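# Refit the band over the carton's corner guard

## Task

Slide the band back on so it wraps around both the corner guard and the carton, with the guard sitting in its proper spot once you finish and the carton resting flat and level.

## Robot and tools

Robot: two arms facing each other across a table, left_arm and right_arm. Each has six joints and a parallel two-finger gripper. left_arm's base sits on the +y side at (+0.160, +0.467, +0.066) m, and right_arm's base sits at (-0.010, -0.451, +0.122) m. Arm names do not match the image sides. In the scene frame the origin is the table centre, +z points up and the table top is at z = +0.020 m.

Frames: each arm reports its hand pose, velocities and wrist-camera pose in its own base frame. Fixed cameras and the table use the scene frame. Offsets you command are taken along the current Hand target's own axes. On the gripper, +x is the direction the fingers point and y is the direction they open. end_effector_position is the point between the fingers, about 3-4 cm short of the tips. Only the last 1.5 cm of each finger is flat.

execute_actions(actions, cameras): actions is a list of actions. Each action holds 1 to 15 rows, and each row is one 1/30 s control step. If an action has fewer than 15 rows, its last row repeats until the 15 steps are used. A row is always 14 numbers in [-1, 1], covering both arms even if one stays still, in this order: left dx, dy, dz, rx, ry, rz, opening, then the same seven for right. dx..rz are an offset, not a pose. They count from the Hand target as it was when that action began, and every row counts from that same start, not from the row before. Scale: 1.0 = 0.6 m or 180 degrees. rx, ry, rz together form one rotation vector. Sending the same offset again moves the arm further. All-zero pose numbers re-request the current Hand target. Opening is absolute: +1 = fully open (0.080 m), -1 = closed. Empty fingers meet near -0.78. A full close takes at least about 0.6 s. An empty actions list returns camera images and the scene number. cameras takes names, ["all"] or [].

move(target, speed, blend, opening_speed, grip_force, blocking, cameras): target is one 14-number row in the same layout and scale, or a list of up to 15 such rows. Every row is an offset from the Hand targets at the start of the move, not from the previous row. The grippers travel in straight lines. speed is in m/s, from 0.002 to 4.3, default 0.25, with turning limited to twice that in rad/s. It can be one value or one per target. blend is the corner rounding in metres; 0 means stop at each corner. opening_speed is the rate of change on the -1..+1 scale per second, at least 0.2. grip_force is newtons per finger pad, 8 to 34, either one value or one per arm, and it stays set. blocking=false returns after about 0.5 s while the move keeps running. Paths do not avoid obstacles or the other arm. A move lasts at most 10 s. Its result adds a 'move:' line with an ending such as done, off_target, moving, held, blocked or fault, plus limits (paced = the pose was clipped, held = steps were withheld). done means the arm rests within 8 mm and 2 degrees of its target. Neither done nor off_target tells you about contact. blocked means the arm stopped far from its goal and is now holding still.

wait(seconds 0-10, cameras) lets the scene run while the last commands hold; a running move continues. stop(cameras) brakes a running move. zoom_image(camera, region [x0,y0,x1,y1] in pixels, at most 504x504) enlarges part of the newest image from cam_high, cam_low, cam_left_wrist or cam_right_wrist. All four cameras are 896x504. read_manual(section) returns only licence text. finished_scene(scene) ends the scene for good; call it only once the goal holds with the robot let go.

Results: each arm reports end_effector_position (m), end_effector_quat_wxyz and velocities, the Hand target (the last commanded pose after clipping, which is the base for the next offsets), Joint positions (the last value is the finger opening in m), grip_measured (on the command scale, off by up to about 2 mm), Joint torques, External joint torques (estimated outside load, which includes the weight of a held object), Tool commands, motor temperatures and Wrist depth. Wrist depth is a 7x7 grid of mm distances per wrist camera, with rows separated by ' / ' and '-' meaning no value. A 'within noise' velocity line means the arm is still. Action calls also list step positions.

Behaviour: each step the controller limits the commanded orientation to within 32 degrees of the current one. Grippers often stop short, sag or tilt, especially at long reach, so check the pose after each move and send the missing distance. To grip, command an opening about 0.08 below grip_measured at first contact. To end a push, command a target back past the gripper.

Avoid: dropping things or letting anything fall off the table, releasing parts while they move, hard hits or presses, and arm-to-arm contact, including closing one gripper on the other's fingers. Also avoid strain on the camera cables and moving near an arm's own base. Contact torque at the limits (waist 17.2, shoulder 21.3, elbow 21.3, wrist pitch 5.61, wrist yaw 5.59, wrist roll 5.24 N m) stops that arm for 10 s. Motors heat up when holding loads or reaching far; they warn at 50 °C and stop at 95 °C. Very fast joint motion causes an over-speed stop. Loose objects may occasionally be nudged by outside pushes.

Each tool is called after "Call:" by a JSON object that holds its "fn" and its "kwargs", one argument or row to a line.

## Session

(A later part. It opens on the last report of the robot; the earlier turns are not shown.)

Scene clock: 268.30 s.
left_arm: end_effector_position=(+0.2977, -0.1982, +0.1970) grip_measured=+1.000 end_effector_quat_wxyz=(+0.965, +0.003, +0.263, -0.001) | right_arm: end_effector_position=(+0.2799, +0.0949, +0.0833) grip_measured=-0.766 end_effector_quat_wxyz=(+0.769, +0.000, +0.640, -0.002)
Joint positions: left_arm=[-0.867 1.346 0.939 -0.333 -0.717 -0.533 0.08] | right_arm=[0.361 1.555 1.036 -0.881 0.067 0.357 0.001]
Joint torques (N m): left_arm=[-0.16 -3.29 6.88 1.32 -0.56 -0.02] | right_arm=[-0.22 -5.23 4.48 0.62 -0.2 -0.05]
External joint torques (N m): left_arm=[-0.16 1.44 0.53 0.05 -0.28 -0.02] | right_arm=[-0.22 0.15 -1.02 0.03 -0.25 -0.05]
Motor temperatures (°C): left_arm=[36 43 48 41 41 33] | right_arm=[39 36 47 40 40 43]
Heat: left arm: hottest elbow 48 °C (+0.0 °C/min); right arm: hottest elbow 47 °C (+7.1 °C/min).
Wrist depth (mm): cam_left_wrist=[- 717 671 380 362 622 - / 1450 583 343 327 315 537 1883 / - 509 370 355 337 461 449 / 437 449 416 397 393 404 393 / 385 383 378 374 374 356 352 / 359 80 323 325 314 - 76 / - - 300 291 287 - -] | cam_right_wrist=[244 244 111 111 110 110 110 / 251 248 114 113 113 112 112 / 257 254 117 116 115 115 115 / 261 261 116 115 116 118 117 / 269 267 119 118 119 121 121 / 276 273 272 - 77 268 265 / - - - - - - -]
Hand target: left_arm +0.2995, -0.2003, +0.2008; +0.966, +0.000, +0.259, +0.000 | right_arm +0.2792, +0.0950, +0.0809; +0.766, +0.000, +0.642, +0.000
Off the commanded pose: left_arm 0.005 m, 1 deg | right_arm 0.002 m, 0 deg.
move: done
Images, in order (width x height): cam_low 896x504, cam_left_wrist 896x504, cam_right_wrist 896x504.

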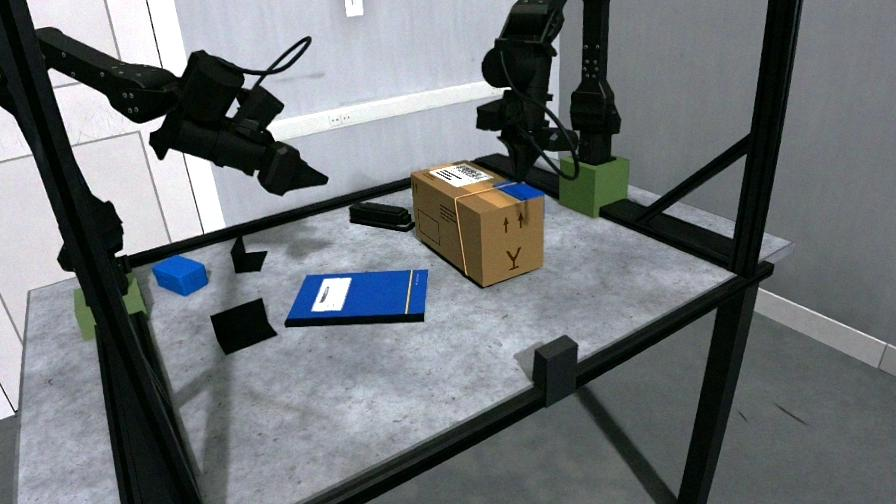

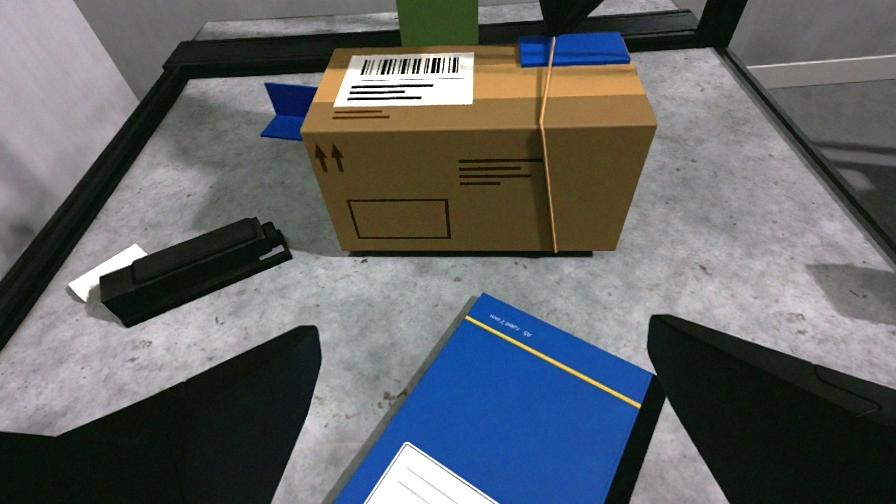

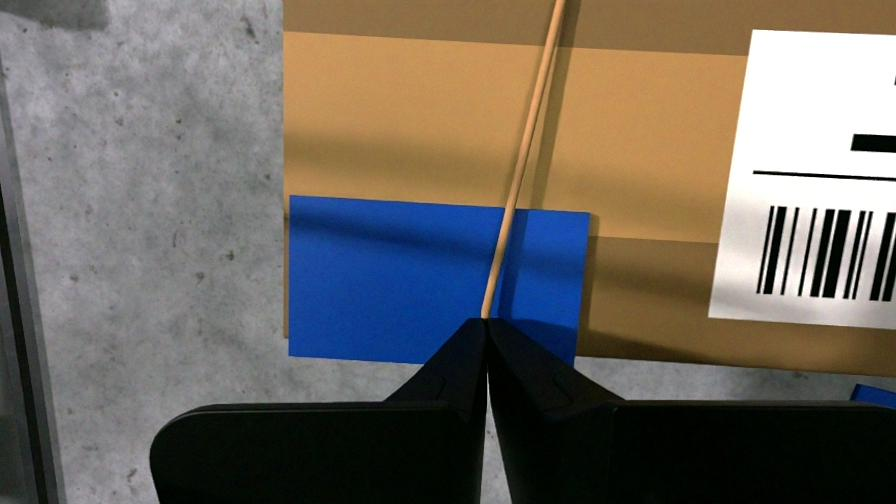

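Call:
{"fn": "move", "kwargs": {
  "target": [
    [0,0,0,0,0,0,1,0.0085,0,-0.0015,0,0,0,-1],
    [0,0,0,0,0,0,1,0.0085,0,-0.0015,0,0,0,-0.3],
    [0,0,0,0,0,0,1,-0.09,0,0.016,0,0,0,-0.3]
  ],
  "speed": [0.05,0.05,0.1],
  "opening_speed": 0.6,
  "cameras": ["cam_right_wrist","cam_left_wrist","cam_low"]
}}

Call:
{"fn": "zoom_image", "kwargs": {
  "camera": "cam_low",
  "region": [380, 130, 580, 300]
}}

Scene clock: 282.90 s.
left_arm: end_effector_position=(+0.2977, -0.1982, +0.1970) grip_measured=+1.000 end_effector_quat_wxyz=(+0.965, +0.003, +0.263, -0.001) | right_arm: end_effector_position=(+0.2757, +0.0936, +0.1281) grip_measured=-0.303 end_effector_quat_wxyz=(+0.759, -0.004, +0.651, -0.004)
Joint positions: left_arm=[-0.867 1.346 0.939 -0.333 -0.717 -0.533 0.08] | right_arm=[0.361 1.532 1.199 -1.099 0.065 0.357 0.021]
Joint torques (N m): left_arm=[-0.1 -3.35 6.91 1.3 -0.57 -0.05] | right_arm=[-0.18 -6.87 6.99 0.21 -0.12 -0.05]
External joint torques (N m): left_arm=[-0.13 1.32 0.64 0.05 -0.28 -0.05] | right_arm=[-0.14 -1.59 1.41 -0.32 -0.17 -0.05]
Heat: left arm: hottest elbow 48 °C (+0.0 °C/min); right arm: hottest elbow 44 °C (+3.0 °C/min).
Wrist depth (mm): cam_left_wrist=[1587 701 669 379 381 623 - / 1539 604 344 325 313 538 1883 / 1459 511 367 343 336 461 450 / 437 467 413 398 398 401 397 / 380 382 381 371 366 356 353 / 360 80 323 327 319 - 76 / - - 301 292 288 - -] | cam_right_wrist=[279 282 152 150 150 150 149 / 288 286 283 154 154 154 153 / 295 295 293 157 158 158 157 / 308 306 300 160 162 162 162 / 1152 317 313 309 310 313 310 / 1169 323 - 320 68 319 309 / - - - 327 77 - -]
Hand target: left_arm +0.2995, -0.2003, +0.2008; +0.966, +0.000, +0.259, +0.000 | right_arm +0.2793, +0.0950, +0.1358; +0.767, +0.000, +0.642, +0.000
Off the commanded pose: left_arm 0.005 m, 1 deg | right_arm 0.009 m, 2 deg.
move: off_target (right_arm)
Images, in order (width x height): cam_low 896x504, cam_left_wrist 896x504, cam_right_wrist 896x504.

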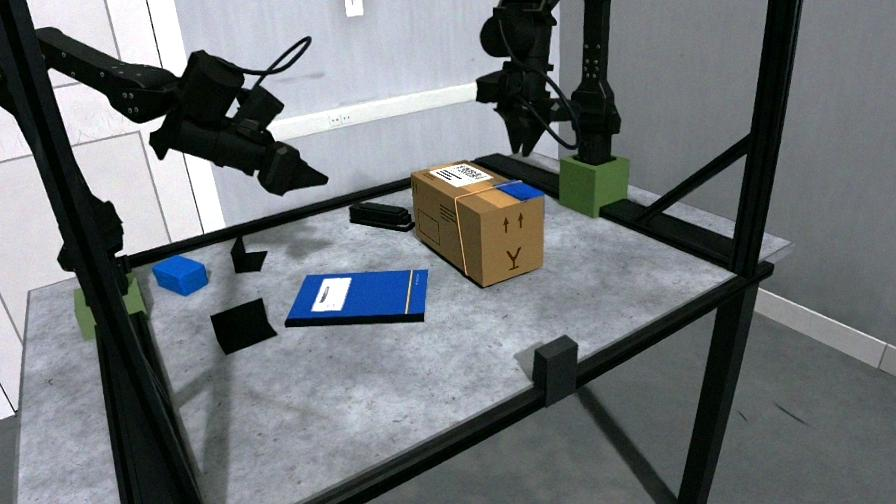

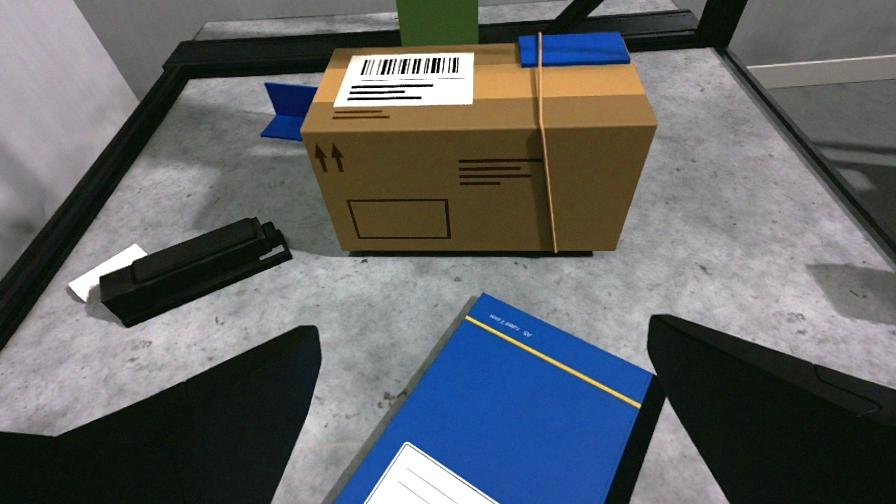

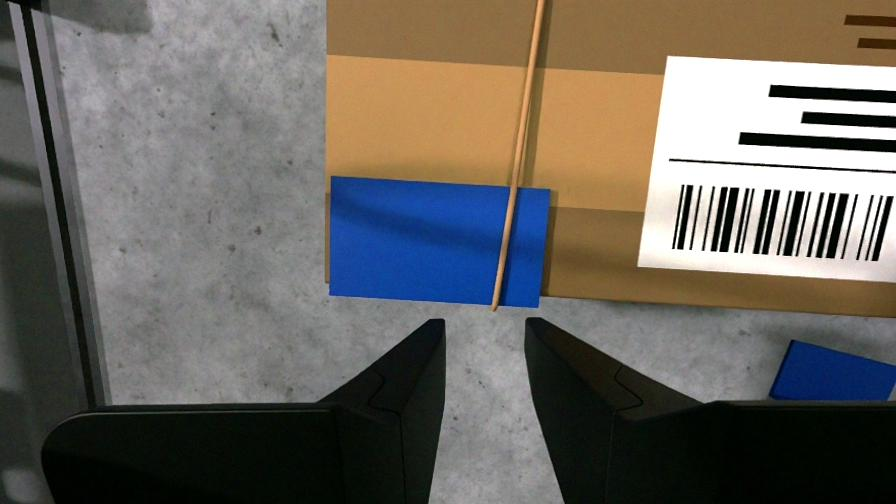

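Scaled by 2.520.

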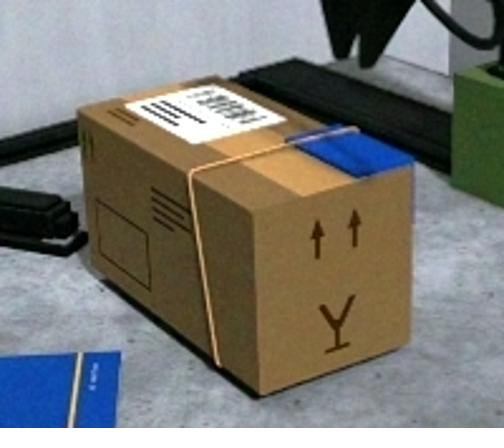

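Call:
{"fn": "move", "kwargs": {
  "target": [0,0,0,0,0,0,1,-0.254,-0.0267,-0.0568,0,-0.1667,0,-0.3],
  "speed": 0.3,
  "cameras": ["cam_right_wrist"]
}}

Call:
{"fn": "move", "kwargs": {
  "target": [0.347,-0.091,0.069,0,0.0833,0,-0.3,0,0,0,0,0,0,-0.3],
  "speed": 0.2,
  "cameras": ["cam_left_wrist","cam_right_wrist","cam_low"]
}}

Call:
{"fn": "zoom_image", "kwargs": {
  "camera": "cam_left_wrist",
  "region": [380, 250, 640, 430]
}}

Scene clock: 305.10 s.
left_arm: end_effector_position=(+0.2977, -0.1982, +0.1970) grip_measured=+1.000 end_effector_quat_wxyz=(+0.965, +0.003, +0.263, -0.001) | right_arm: end_effector_position=(+0.2186, +0.0784, +0.2736) grip_measured=-0.303 end_effector_quat_wxyz=(+0.903, -0.005, +0.430, -0.002)
Joint positions: left_arm=[-0.867 1.346 0.939 -0.333 -0.717 -0.533 0.08] | right_arm=[0.571 1.035 1.272 -1.212 0.355 0.457 0.021]
Joint torques (N m): left_arm=[-0.17 -3.3 6.86 1.33 -0.55 -0.02] | right_arm=[0.23 -2.53 6.82 1.08 0.27 0.13]
External joint torques (N m): left_arm=[-0.17 1.45 0.44 0.03 -0.26 -0.03] | right_arm=[0.24 -0.61 1.21 -0.05 0.08 0.13]
Heat: left arm: hottest elbow 48 °C (+0.0 °C/min); right arm: hottest elbow 44 °C (-1.0 °C/min).
Wrist depth (mm): cam_left_wrist=[1972 1671 758 372 - 734 - / - 608 344 324 314 536 1717 / 1402 507 370 342 336 463 487 / 441 447 412 398 392 403 396 / 388 381 381 370 369 358 353 / 360 80 322 325 313 - 76 / - - 301 291 287 - -] | cam_right_wrist=[1407 1610 598 598 601 595 1460 / 1469 1507 565 547 549 557 580 / 1399 526 519 507 515 515 523 / 1313 1313 490 340 338 443 479 / 1270 471 456 322 322 447 457 / 1218 443 - 426 68 433 434 / - - - 405 77 - -]
Hand target: left_arm +0.2995, -0.2003, +0.2008; +0.966, +0.000, +0.259, +0.000 | right_arm +0.2190, +0.0790, +0.2799; +0.907, +0.000, +0.422, +0.000
Off the commanded pose: left_arm 0.005 m, 1 deg | right_arm 0.006 m, 1 deg.
move: done
Images, in order (width x height): cam_right_wrist 896x504.

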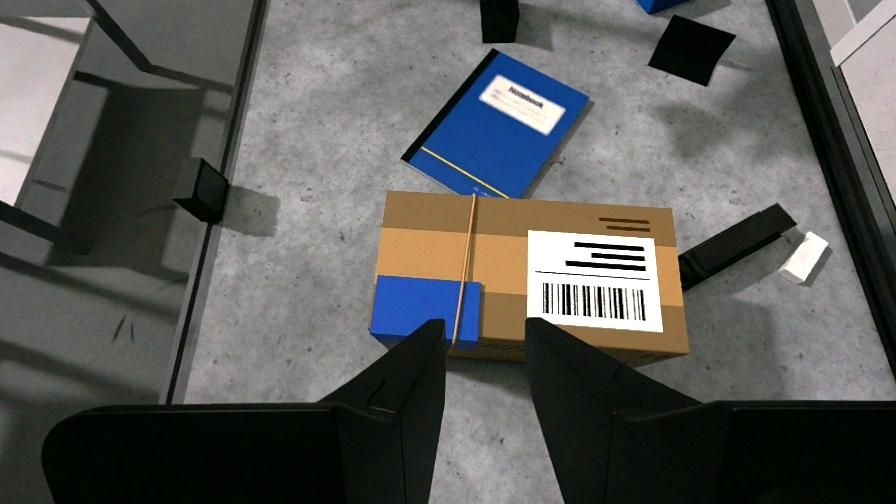

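Scene clock: 306.93 s.
left_arm: end_effector_position=(+0.4983, -0.2534, +0.1335) grip_measured=-0.298 end_effector_quat_wxyz=(+0.924, +0.001, +0.383, +0.001) | right_arm: end_effector_position=(+0.2186, +0.0784, +0.2736) grip_measured=-0.303 end_effector_quat_wxyz=(+0.903, -0.004, +0.430, -0.002)
Joint positions: left_arm=[-0.574 2.187 1.84 -0.526 -0.395 -0.429 0.022] | right_arm=[0.571 1.035 1.272 -1.212 0.355 0.458 0.021]
Joint torques (N m): left_arm=[0.11 -8.51 6.76 1.12 -0.14 0.02] | right_arm=[0.21 -2.47 6.82 1.09 0.27 0.14]
External joint torques (N m): left_arm=[0.09 2.02 0.46 -0.1 0.06 0.02] | right_arm=[0.2 -0.48 1.22 -0.03 0.08 0.14]
Heat: left arm: hottest elbow 48 °C (+0.0 °C/min); right arm: hottest elbow 44 °C (-1.0 °C/min).
Wrist depth (mm): cam_left_wrist=[170 169 163 162 - 350 336 / 154 153 150 146 145 145 309 / 142 141 138 136 134 134 285 / 131 131 128 127 124 122 266 / 148 143 135 121 118 120 250 / 253 250 - 183 79 238 237 / - - - 225 - - -] | cam_right_wrist=[1391 1621 606 248 601 601 1469 / 1469 1567 558 331 542 540 1383 / 1433 1424 522 360 521 518 520 / 1335 1306 487 343 342 452 478 / 1291 471 466 321 326 449 457 / 1212 448 - 420 68 440 434 / - - - 405 77 - -]
Hand target: left_arm +0.5005, -0.2551, +0.1327; +0.924, +0.000, +0.383, +0.000 | right_arm +0.2190, +0.0790, +0.2799; +0.907, +0.000, +0.422, +0.000
Off the commanded pose: left_arm 0.003 m, 0 deg | right_arm 0.006 m, 1 deg.
move: done
Images, in order (width x height): cam_low 896x504, cam_left_wrist 896x504, cam_right_wrist 896x504.

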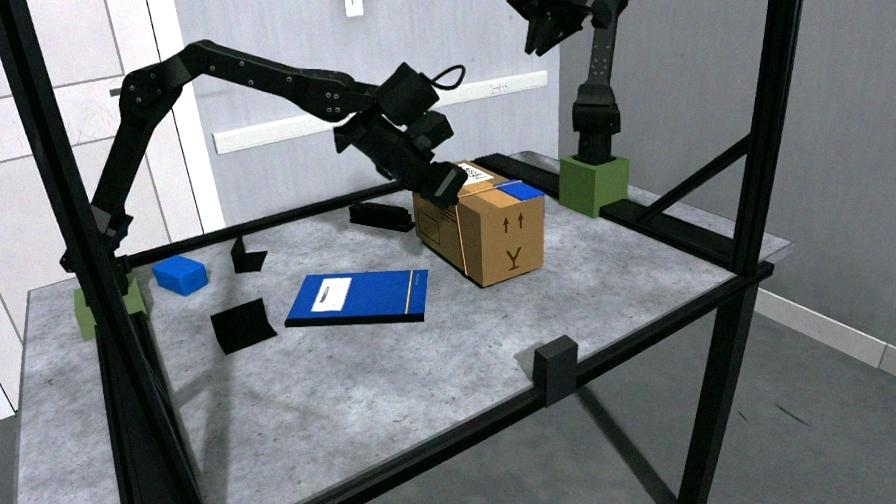

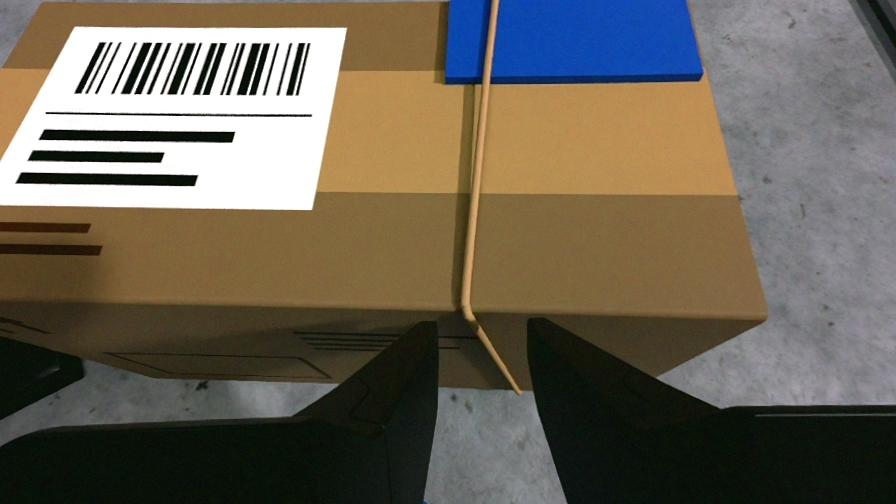

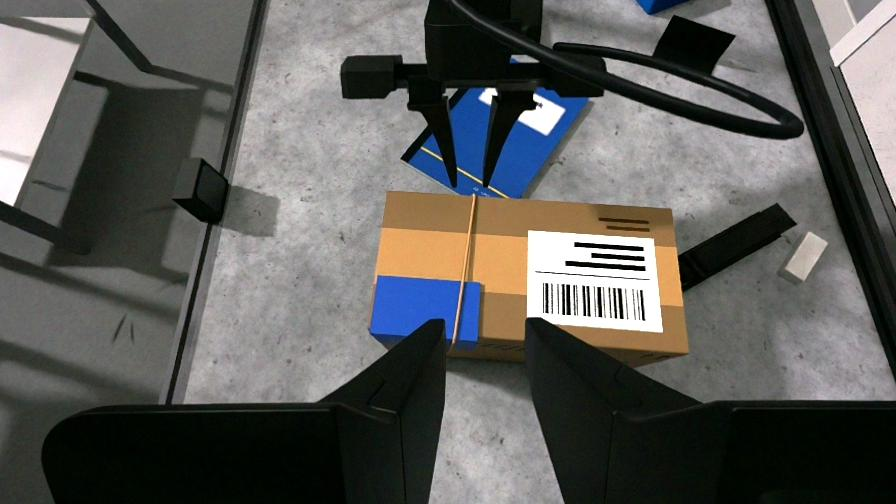

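Scaled by 1.938.

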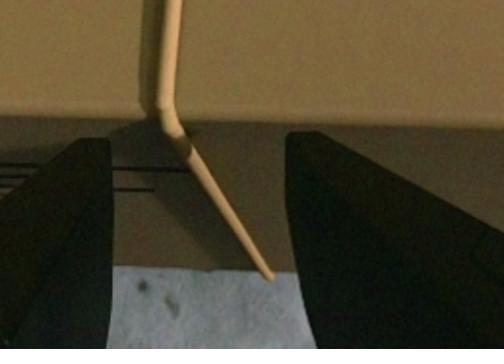

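Call:
{"fn": "move", "kwargs": {
  "target": [0.0167,0.0083,0.0058,0,0,0,-0.3,0,0,0,0,0,0,-0.3],
  "speed": 0.05,
  "cameras": ["cam_left_wrist"]
}}

Call:
{"fn": "zoom_image", "kwargs": {
  "camera": "cam_left_wrist",
  "region": [380, 250, 640, 430]
}}

Scene clock: 329.47 s.
left_arm: end_effector_position=(+0.5046, -0.2505, +0.1290) grip_measured=-0.298 end_effector_quat_wxyz=(+0.923, +0.002, +0.386, -0.001) | right_arm: end_effector_position=(+0.2186, +0.0784, +0.2736) grip_measured=-0.303 end_effector_quat_wxyz=(+0.903, -0.004, +0.430, -0.002)
Joint positions: left_arm=[-0.56 2.207 1.856 -0.523 -0.382 -0.416 0.022] | right_arm=[0.571 1.035 1.272 -1.212 0.355 0.458 0.021]
Joint torques (N m): left_arm=[0.48 -7.94 7.1 1.59 -0.18 0.15] | right_arm=[0.25 -2.41 6.82 1.08 0.27 0.14]
External joint torques (N m): left_arm=[0.59 2.64 0.83 0.37 0 0.14] | right_arm=[0.24 -0.54 1.28 -0.04 0.08 0.13]
Motor temperatures (°C): left_arm=[36 48 51 42 40 33] | right_arm=[38 37 44 42 39 42]
Heat: left arm: hottest elbow 51 °C (+3.0 °C/min); right arm: hottest elbow 44 °C (-2.0 °C/min). Fold the left arm in close to its base, or ease its load, before you think long.
Wrist depth (mm): cam_left_wrist=[162 160 156 155 143 332 327 / 149 146 144 139 139 138 302 / 137 135 133 129 127 128 280 / 126 125 123 120 118 117 262 / 138 122 129 115 112 112 244 / 245 215 - 160 78 232 233 / - - - 219 - - -] | cam_right_wrist=[1367 1632 604 277 597 597 1433 / 1507 1557 542 320 537 543 1343 / 1407 533 521 502 515 520 505 / 1291 501 492 340 342 453 482 / 1244 468 465 322 323 456 455 / 1205 444 - 425 68 433 435 / - - - 403 77 - -]
Hand target: left_arm +0.5100, -0.2500, +0.1280; +0.924, +0.000, +0.383, +0.000 | right_arm +0.2190, +0.0790, +0.2799; +0.907, +0.000, +0.422, +0.000
Off the commanded pose: left_arm 0.006 m, 0 deg | right_arm 0.006 m, 1 deg.
MOTOR HOT: joint 3 (elbow) of the left arm reports 51 °C; the controller stops that arm at 95 °C. To cool a motor, set the load down, stop pushing, or move to a pose that needs little force.
move: done
Images, in order (width x height): cam_left_wrist 896x504.

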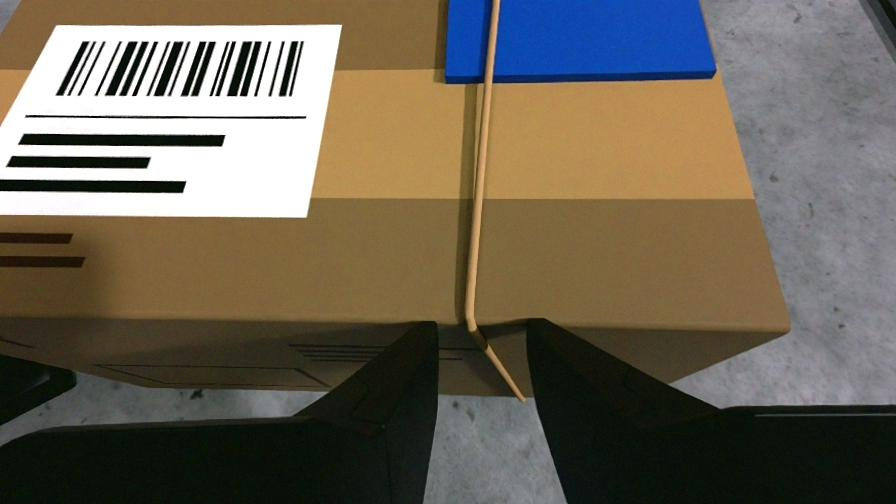

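Scaled by 1.938.

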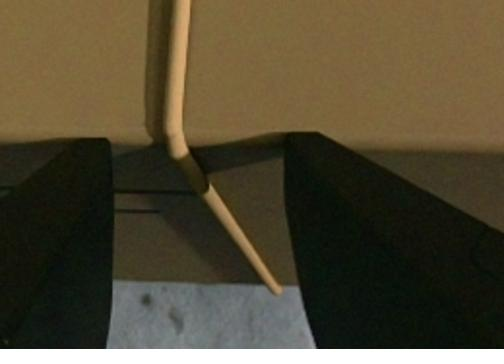

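Call:
{"fn": "move", "kwargs": {
  "target": [
    [0.0085,0.0035,0.003,0,0,0,-0.3,0,0,0,0,0,0,-0.3],
    [0.0085,0.0035,0.003,0,0,0,-1,0,0,0,0,0,0,-0.3]
  ],
  "speed": 0.04,
  "opening_speed": 0.8,
  "cameras": ["cam_left_wrist"]
}}

Call:
{"fn": "zoom_image", "kwargs": {
  "camera": "cam_left_wrist",
  "region": [380, 250, 640, 430]
}}

Scene clock: 340.07 s.
left_arm: end_effector_position=(+0.5081, -0.2514, +0.1305) grip_measured=-0.772 end_effector_quat_wxyz=(+0.923, +0.001, +0.384, -0.006) | right_arm: end_effector_position=(+0.2186, +0.0784, +0.2736) grip_measured=-0.303 end_effector_quat_wxyz=(+0.903, -0.004, +0.430, -0.002)
Joint positions: left_arm=[-0.556 2.215 1.872 -0.523 -0.371 -0.407 0] | right_arm=[0.571 1.035 1.272 -1.212 0.355 0.458 0.021]
Joint torques (N m): left_arm=[0.83 -7.35 6.72 1.83 -0.36 0.04] | right_arm=[0.25 -2.52 6.85 1.07 0.27 0.14]
External joint torques (N m): left_arm=[0.75 3.26 0.41 0.58 -0.17 0.04] | right_arm=[0.24 -0.66 1.27 -0.07 0.09 0.14]
Heat: left arm: hottest elbow 51 °C (+3.0 °C/min); right arm: hottest elbow 45 °C (+1.0 °C/min). Fold the left arm in close to its base, or ease its load, before you think long.
Wrist depth (mm): cam_left_wrist=[166 163 160 155 - 337 333 / 151 150 147 143 140 303 307 / 138 138 136 132 131 132 287 / 128 127 123 122 122 120 264 / 121 120 119 115 115 114 248 / 221 216 176 - - 236 236 / - - - - - - -] | cam_right_wrist=[1383 1679 600 246 595 600 1442 / 1328 1557 554 318 531 543 1469 / 1433 523 517 505 522 517 512 / 1299 1291 493 339 344 450 478 / 1257 474 461 324 326 455 452 / 1205 443 - 424 68 437 436 / - - - 401 77 - -]
Hand target: left_arm +0.5149, -0.2479, +0.1257; +0.924, +0.000, +0.383, +0.000 | right_arm +0.2190, +0.0790, +0.2799; +0.907, +0.000, +0.422, +0.000
Off the commanded pose: left_arm 0.009 m, 1 deg | right_arm 0.006 m, 1 deg.
MOTOR HOT: still on. Joint 3 (elbow) of the left arm reports 51 °C.
move: off_target (left_arm); target 2's new opening was sent with left_arm's hand 0.009 m and 1 deg from that target
Images, in order (width x height): cam_left_wrist 896x504.

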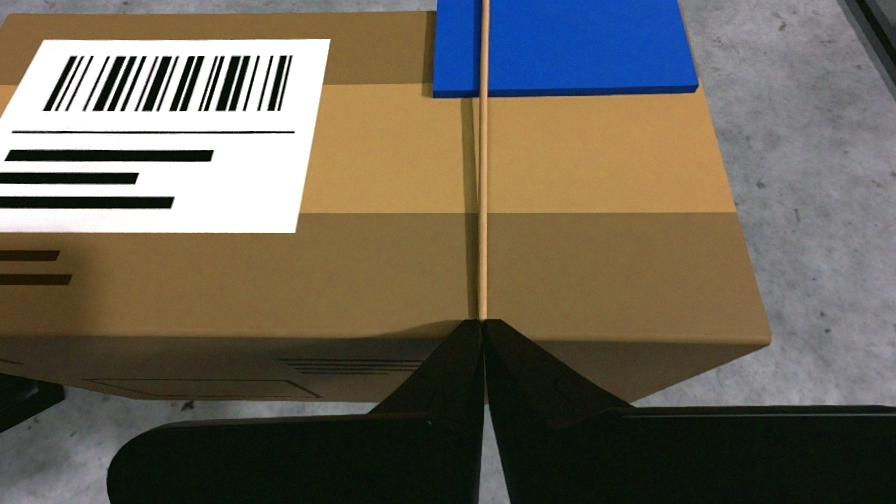

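Scaled by 1.938.

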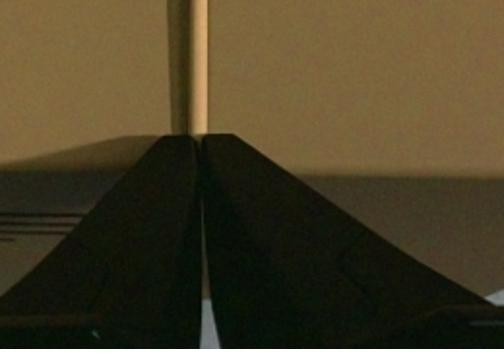

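Call:
{"fn": "move", "kwargs": {
  "target": [-0.038,0,0,0,0,0,-1,0,0,0,0,0,0,-0.3],
  "speed": 0.06,
  "cameras": ["cam_left_wrist","cam_low"]
}}

Call:
{"fn": "zoom_image", "kwargs": {
  "camera": "cam_left_wrist",
  "region": [380, 250, 640, 430]
}}

Scene clock: 345.57 s.
left_arm: end_effector_position=(+0.5011, -0.2498, +0.1298) grip_measured=-0.773 end_effector_quat_wxyz=(+0.920, +0.003, +0.391, -0.002) | right_arm: end_effector_position=(+0.2186, +0.0784, +0.2736) grip_measured=-0.303 end_effector_quat_wxyz=(+0.903, -0.004, +0.430, -0.002)
Joint positions: left_arm=[-0.562 2.198 1.851 -0.539 -0.378 -0.419 0] | right_arm=[0.571 1.035 1.272 -1.212 0.355 0.458 0.021]
Joint torques (N m): left_arm=[-0.15 -12.18 5.07 0.78 -0.58 -0.04] | right_arm=[0.23 -2.46 6.84 1.07 0.27 0.13]
External joint torques (N m): left_arm=[-0.17 -1.46 -1.33 -0.46 -0.38 -0.04] | right_arm=[0.24 -0.55 1.26 -0.06 0.07 0.13]
Heat: left arm: hottest elbow 50 °C (+2.0 °C/min); right arm: hottest elbow 45 °C (+1.0 °C/min). Fold the left arm in close to its base, or ease its load, before you think long.
Wrist depth (mm): cam_left_wrist=[160 159 154 150 149 146 323 / 148 145 143 140 139 136 300 / 136 134 132 129 127 126 277 / 126 125 122 120 118 116 260 / 153 134 129 114 118 116 244 / 247 244 231 - 173 233 233 / - - - - - - -] | cam_right_wrist=[1399 1644 601 277 598 592 1478 / 1546 1488 560 329 324 250 1383 / 1433 521 522 508 511 523 510 / 1306 1313 493 343 342 444 486 / 1270 469 463 323 322 452 454 / 1231 444 - 421 67 435 431 / - - - 86 77 - -]
Hand target: left_arm +0.4988, -0.2480, +0.1418; +0.924, +0.000, +0.383, +0.000 | right_arm +0.2190, +0.0790, +0.2799; +0.907, +0.000, +0.422, +0.000
Off the commanded pose: left_arm 0.012 m, 1 deg | right_arm 0.006 m, 1 deg.
MOTOR HOT: still on. Joint 3 (elbow) of the left arm reports 50 °C.
move: off_target (left_arm)
Images, in order (width x height): cam_low 896x504, cam_left_wrist 896x504.

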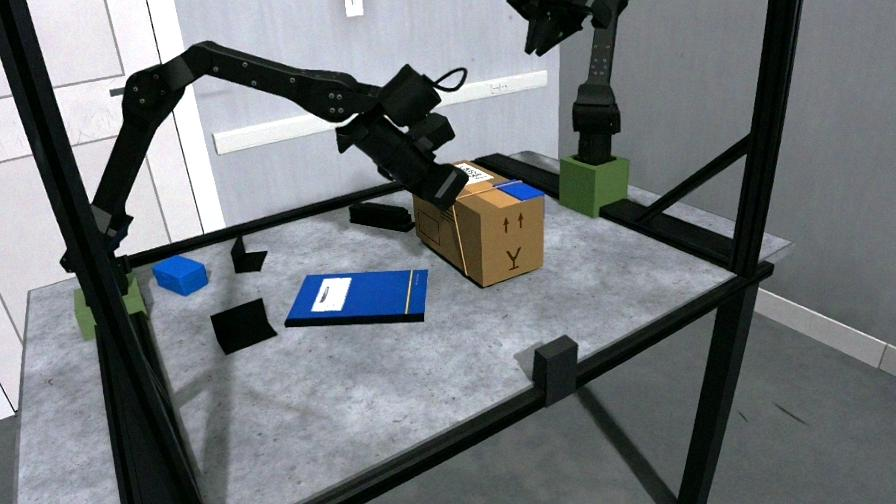

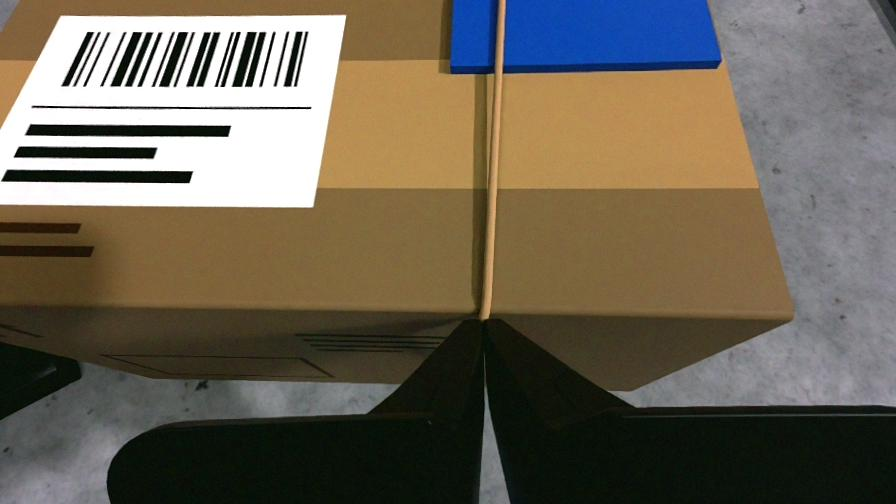

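Scaled by 1.938.

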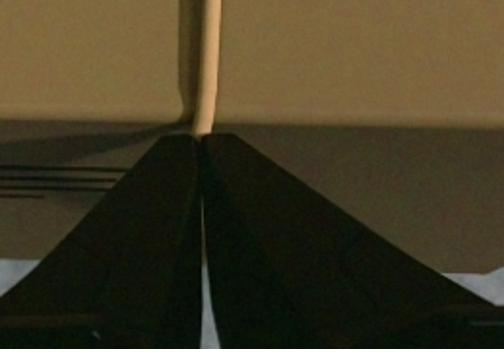

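Call:
{"fn": "move", "kwargs": {
  "target": [
    [-0.01,0,0,0,0,0,-1,0,0,0,0,0,0,-0.3],
    [-0.01,-0.0533,0,0,0,0,-1,0,0,0,0,0,0,-0.3]
  ],
  "speed": 0.06,
  "blend": [0.003,0],
  "cameras": ["cam_left_wrist","cam_right_wrist","cam_low"]
}}

Call:
{"fn": "zoom_image", "kwargs": {
  "camera": "cam_low",
  "region": [380, 130, 580, 300]
}}

Scene clock: 356.30 s.
left_arm: end_effector_position=(+0.4931, -0.2757, +0.1393) grip_measured=-0.773 end_effector_quat_wxyz=(+0.920, +0.003, +0.391, +0.002) | right_arm: end_effector_position=(+0.2186, +0.0784, +0.2736) grip_measured=-0.303 end_effector_quat_wxyz=(+0.903, -0.004, +0.430, -0.002)
Joint positions: left_arm=[-0.618 2.237 1.956 -0.626 -0.42 -0.47 0] | right_arm=[0.571 1.035 1.272 -1.212 0.355 0.458 0.021]
Joint torques (N m): left_arm=[-0.48 -9.3 7.45 1.12 -0.49 -0.06] | right_arm=[0.23 -2.46 6.83 1.09 0.26 0.14]
External joint torques (N m): left_arm=[-0.38 1.56 1.11 -0.09 -0.29 -0.06] | right_arm=[0.24 -0.59 1.26 -0.04 0.07 0.14]
Motor temperatures (°C): left_arm=[36 54 49 43 40 33] | right_arm=[38 36 45 43 39 42]
Heat: left arm: hottest shoulder 54 °C (+11.1 °C/min); right arm: hottest elbow 45 °C (+1.0 °C/min). Heating fast: the left arm's shoulder motor: a push or a pull is the cause, and it goes on while you think. Ease it with your next call, before anything else.
Wrist depth (mm): cam_left_wrist=[174 171 168 - - 340 335 / 159 156 152 148 145 312 305 / 146 145 142 138 136 287 285 / 136 133 130 129 127 270 266 / 166 161 150 124 136 252 250 / 259 253 250 - 241 241 238 / - - - - - - -] | cam_right_wrist=[1383 1655 606 238 600 606 1399 / 1497 1536 556 322 543 543 572 / 1416 531 519 505 515 519 521 / 1343 1291 489 343 342 450 479 / 1250 471 461 322 323 454 453 / 1187 446 - 423 68 438 437 / - - - 400 77 - -]
Hand target: left_arm +0.4945, -0.2799, +0.1460; +0.924, +0.000, +0.383, +0.000 | right_arm +0.2190, +0.0790, +0.2799; +0.907, +0.000, +0.422, +0.000
Off the commanded pose: left_arm 0.008 m, 1 deg | right_arm 0.006 m, 1 deg.
MOTOR HOT: still on. Joint 2 (shoulder) of the left arm reports 54 °C.
move: done; blend cut to 0 m at target 1
Images, in order (width x height): cam_low 896x504, cam_left_wrist 896x504, cam_right_wrist 896x504.

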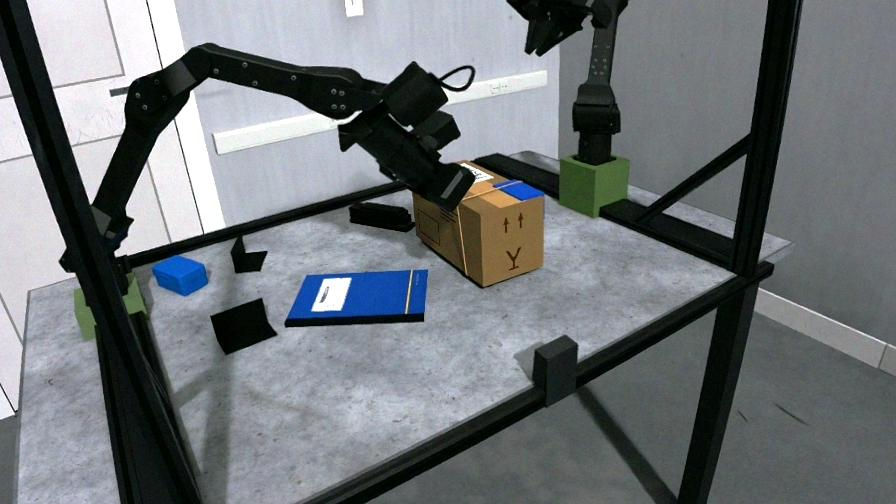

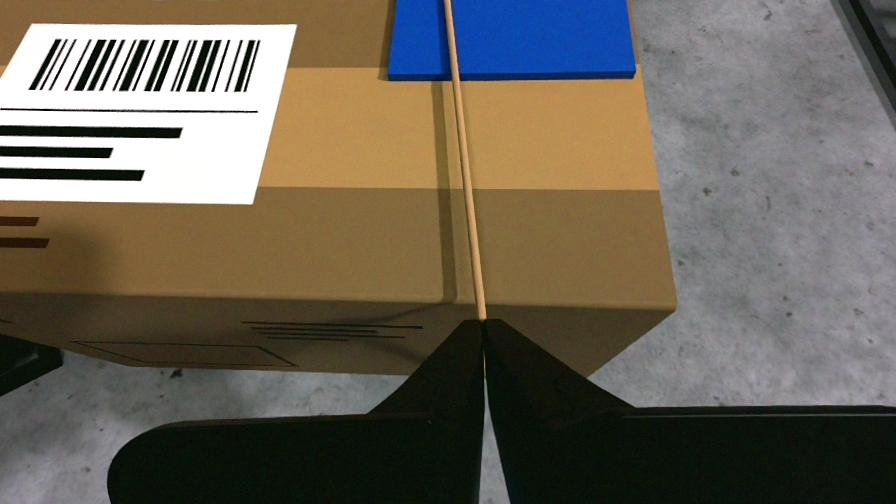

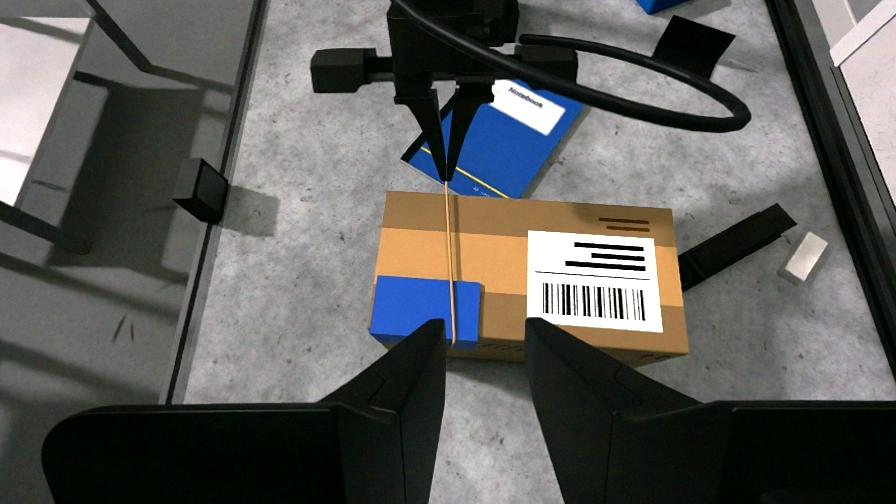

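Scaled by 2.520.

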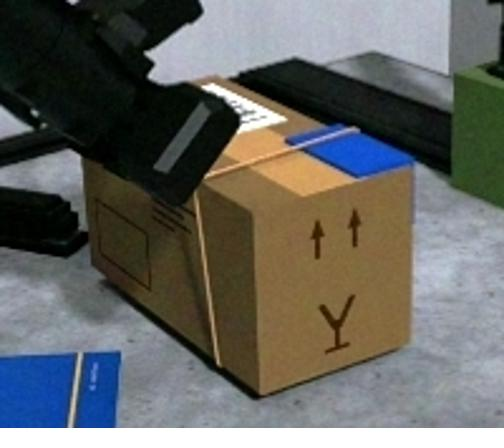

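Call:
{"fn": "move", "kwargs": {
  "target": [
    [0.027,0.005,0,0,0,0,-1,0,0,0,0,0,0,-0.3],
    [0.027,0.005,0,0,0,0,-0.4,0,0,0,0,0,0,-0.3],
    [-0.09,0.005,0,0,0,0,-0.4,0,0,0,0,0,0,-0.3],
    [-0.3,0.1,0.1,0,-0.05,0,-0.4,0,0,0,0,0,0,-0.3]
  ],
  "speed": [0.06,0.05,0.1,0.3],
  "opening_speed": 0.6,
  "cameras": ["cam_left_wrist","cam_right_wrist","cam_low"]
}}

Call:
{"fn": "zoom_image", "kwargs": {
  "camera": "cam_low",
  "region": [380, 130, 580, 300]
}}

Call:
{"fn": "zoom_image", "kwargs": {
  "camera": "cam_right_wrist",
  "region": [360, 180, 700, 370]
}}

Call:
{"fn": "zoom_image", "kwargs": {
  "camera": "cam_left_wrist",
  "region": [250, 20, 680, 300]
}}

Scene clock: 370.20 s.
left_arm: end_effector_position=(+0.4099, -0.2215, +0.3096) grip_measured=-0.402 end_effector_quat_wxyz=(+0.949, +0.002, +0.315, -0.001) | right_arm: end_effector_position=(+0.2186, +0.0784, +0.2736) grip_measured=-0.303 end_effector_quat_wxyz=(+0.903, -0.004, +0.430, -0.002)
Joint positions: left_arm=[-0.653 1.79 1.894 -0.858 -0.508 -0.425 0.017] | right_arm=[0.571 1.035 1.272 -1.212 0.355 0.458 0.021]
Joint torques (N m): left_arm=[0.2 -7.33 5.99 1.27 -0.44 0.09] | right_arm=[0.24 -2.44 6.84 1.09 0.27 0.14]
External joint torques (N m): left_arm=[0.21 0.33 -0.11 -0.05 -0.23 0.09] | right_arm=[0.22 -0.5 1.28 -0.01 0.09 0.14]
Motor temperatures (°C): left_arm=[36 55 49 42 40 33] | right_arm=[38 36 45 43 39 42]
Heat: left arm: hottest shoulder 55 °C (+11.1 °C/min); right arm: hottest elbow 45 °C (+1.0 °C/min). Fold the left arm in close to its base, or ease its load, before you think long.
Wrist depth (mm): cam_left_wrist=[1628 1956 - 539 699 709 2274 / 1741 703 637 - 625 613 1705 / 1568 602 598 580 578 558 1660 / 1450 540 364 350 352 503 1364 / 510 489 337 326 324 454 1268 / 457 446 - 81 73 426 428 / - - - 382 - - -] | cam_right_wrist=[1391 1632 606 598 595 600 1488 / 1507 1536 564 560 548 557 1391 / 1424 544 520 515 525 515 520 / 1335 1277 489 343 342 446 478 / 1306 470 461 325 323 449 459 / 1205 449 - 422 67 438 439 / - - - 402 77 - -]
Hand target: left_arm +0.4097, -0.2198, +0.3158; +0.951, +0.000, +0.309, +0.000 | right_arm +0.2190, +0.0790, +0.2799; +0.907, +0.000, +0.422, +0.000
Off the commanded pose: left_arm 0.006 m, 1 deg | right_arm 0.006 m, 1 deg.
MOTOR HOT: still on. Joint 2 (shoulder) of the left arm reports 55 °C.
move: done
Images, in order (width x height): cam_low 896x504, cam_left_wrist 896x504, cam_right_wrist 896x504.

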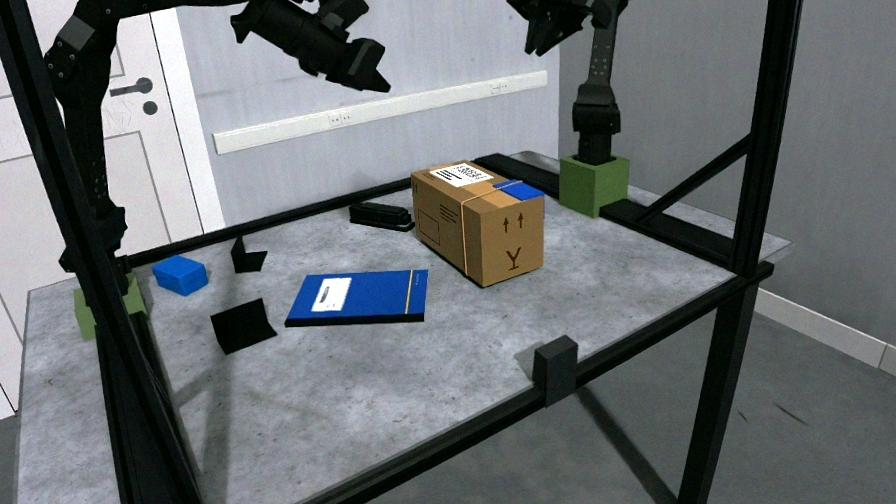

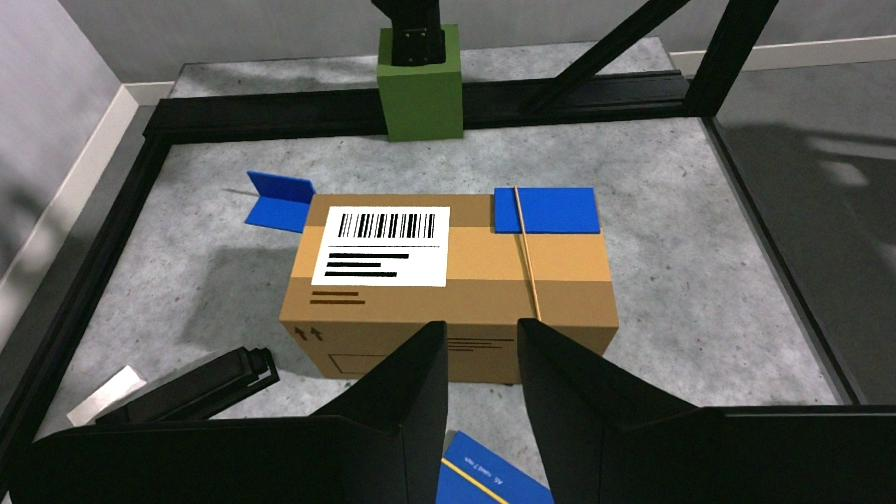

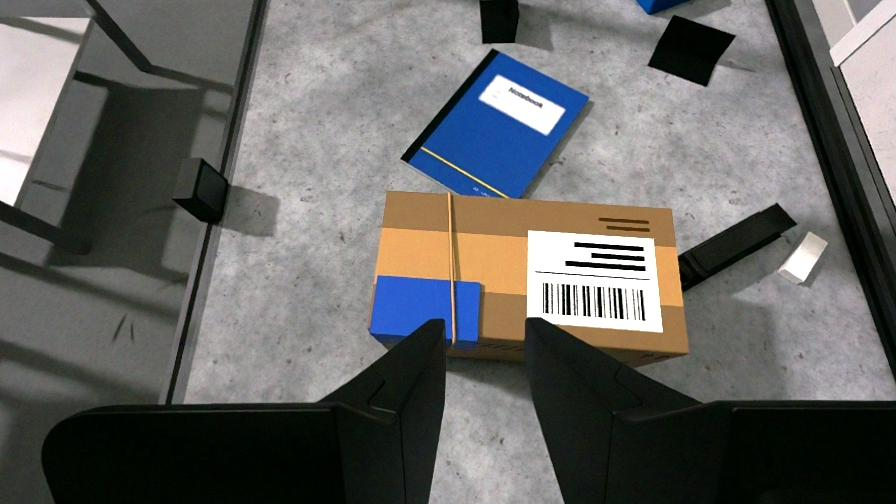

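Scaled by 2.520.

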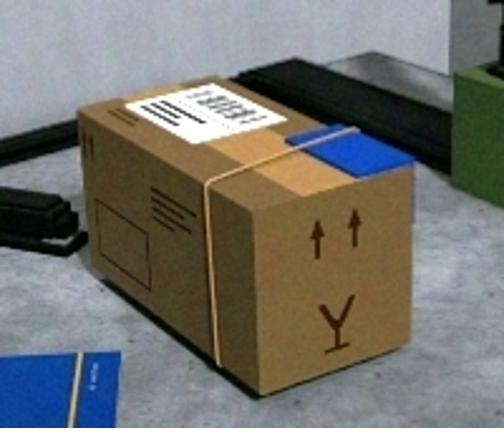

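Scaled by 1.482.

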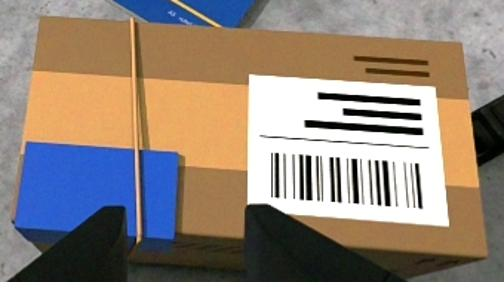

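Scaled by 1.172.

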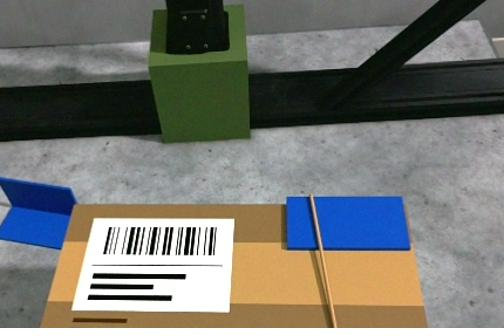

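Call:
{"fn": "move", "kwargs": {
  "target": [-0.16,0.117,-0.149,0,0,0,-0.4,0.3005,0.0108,-0.1217,0,0.1667,0,-0.3],
  "speed": 0.25,
  "cameras": ["cam_right_wrist"]
}}

Call:
{"fn": "zoom_image", "kwargs": {
  "camera": "cam_right_wrist",
  "region": [380, 250, 640, 430]
}}

Scene clock: 382.57 s.
left_arm: end_effector_position=(+0.2813, -0.1512, +0.2981) grip_measured=-0.402 end_effector_quat_wxyz=(+0.950, +0.001, +0.312, -0.001) | right_arm: end_effector_position=(+0.2792, +0.0858, +0.0970) grip_measured=-0.303 end_effector_quat_wxyz=(+0.768, -0.001, +0.640, -0.001)
Joint positions: left_arm=[-0.756 1.24 1.333 -0.884 -0.584 -0.507 0.017] | right_arm=[0.329 1.528 1.066 -0.937 0.06 0.324 0.021]
Joint torques (N m): left_arm=[-0.09 -4.12 4.98 1.16 -0.53 -0.04] | right_arm=[-0.31 -5.09 4.72 0.65 -0.13 -0.05]
External joint torques (N m): left_arm=[-0.09 -0.45 -1.06 -0.1 -0.28 -0.04] | right_arm=[-0.35 0.14 -0.81 0.07 -0.17 -0.04]
Heat: left arm: hottest shoulder 52 °C (+5.0 °C/min); right arm: hottest elbow 45 °C (+1.0 °C/min). Fold the left arm in close to its base, or ease its load, before you think long.
Wrist depth (mm): cam_left_wrist=[1350 - 806 628 401 767 1972 / 1639 1869 673 443 426 628 1683 / 1530 617 591 404 393 544 1568 / 1476 530 521 479 472 498 494 / 1387 467 471 470 454 450 444 / 1301 439 - 81 73 416 415 / - - - 367 - - -] | cam_right_wrist=[259 257 124 124 123 122 121 / 264 262 128 126 126 125 124 / 270 270 129 129 129 128 127 / 277 275 130 129 131 131 130 / 285 283 133 132 134 134 133 / 286 287 - 284 67 280 278 / - - - 293 77 - -]
Hand target: left_arm +0.2795, -0.1496, +0.2997; +0.951, +0.000, +0.309, +0.000 | right_arm +0.2792, +0.0855, +0.0949; +0.766, +0.000, +0.642, +0.000
Off the commanded pose: left_arm 0.003 m, 0 deg | right_arm 0.002 m, 0 deg.
MOTOR HOT: still on. Joint 2 (shoulder) of the left arm reports 52 °C.
move: done
Images, in order (width x height): cam_right_wrist 896x504.

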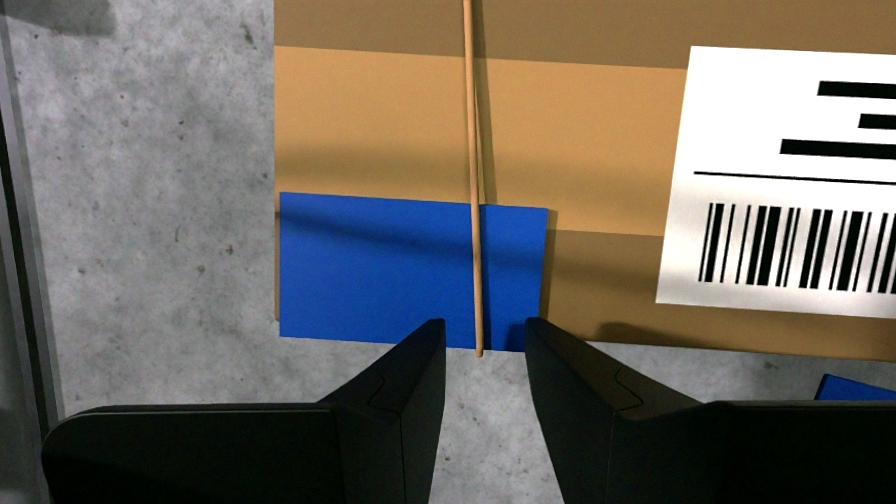

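Scaled by 1.938.

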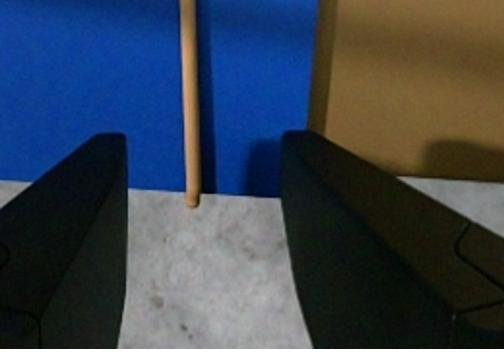

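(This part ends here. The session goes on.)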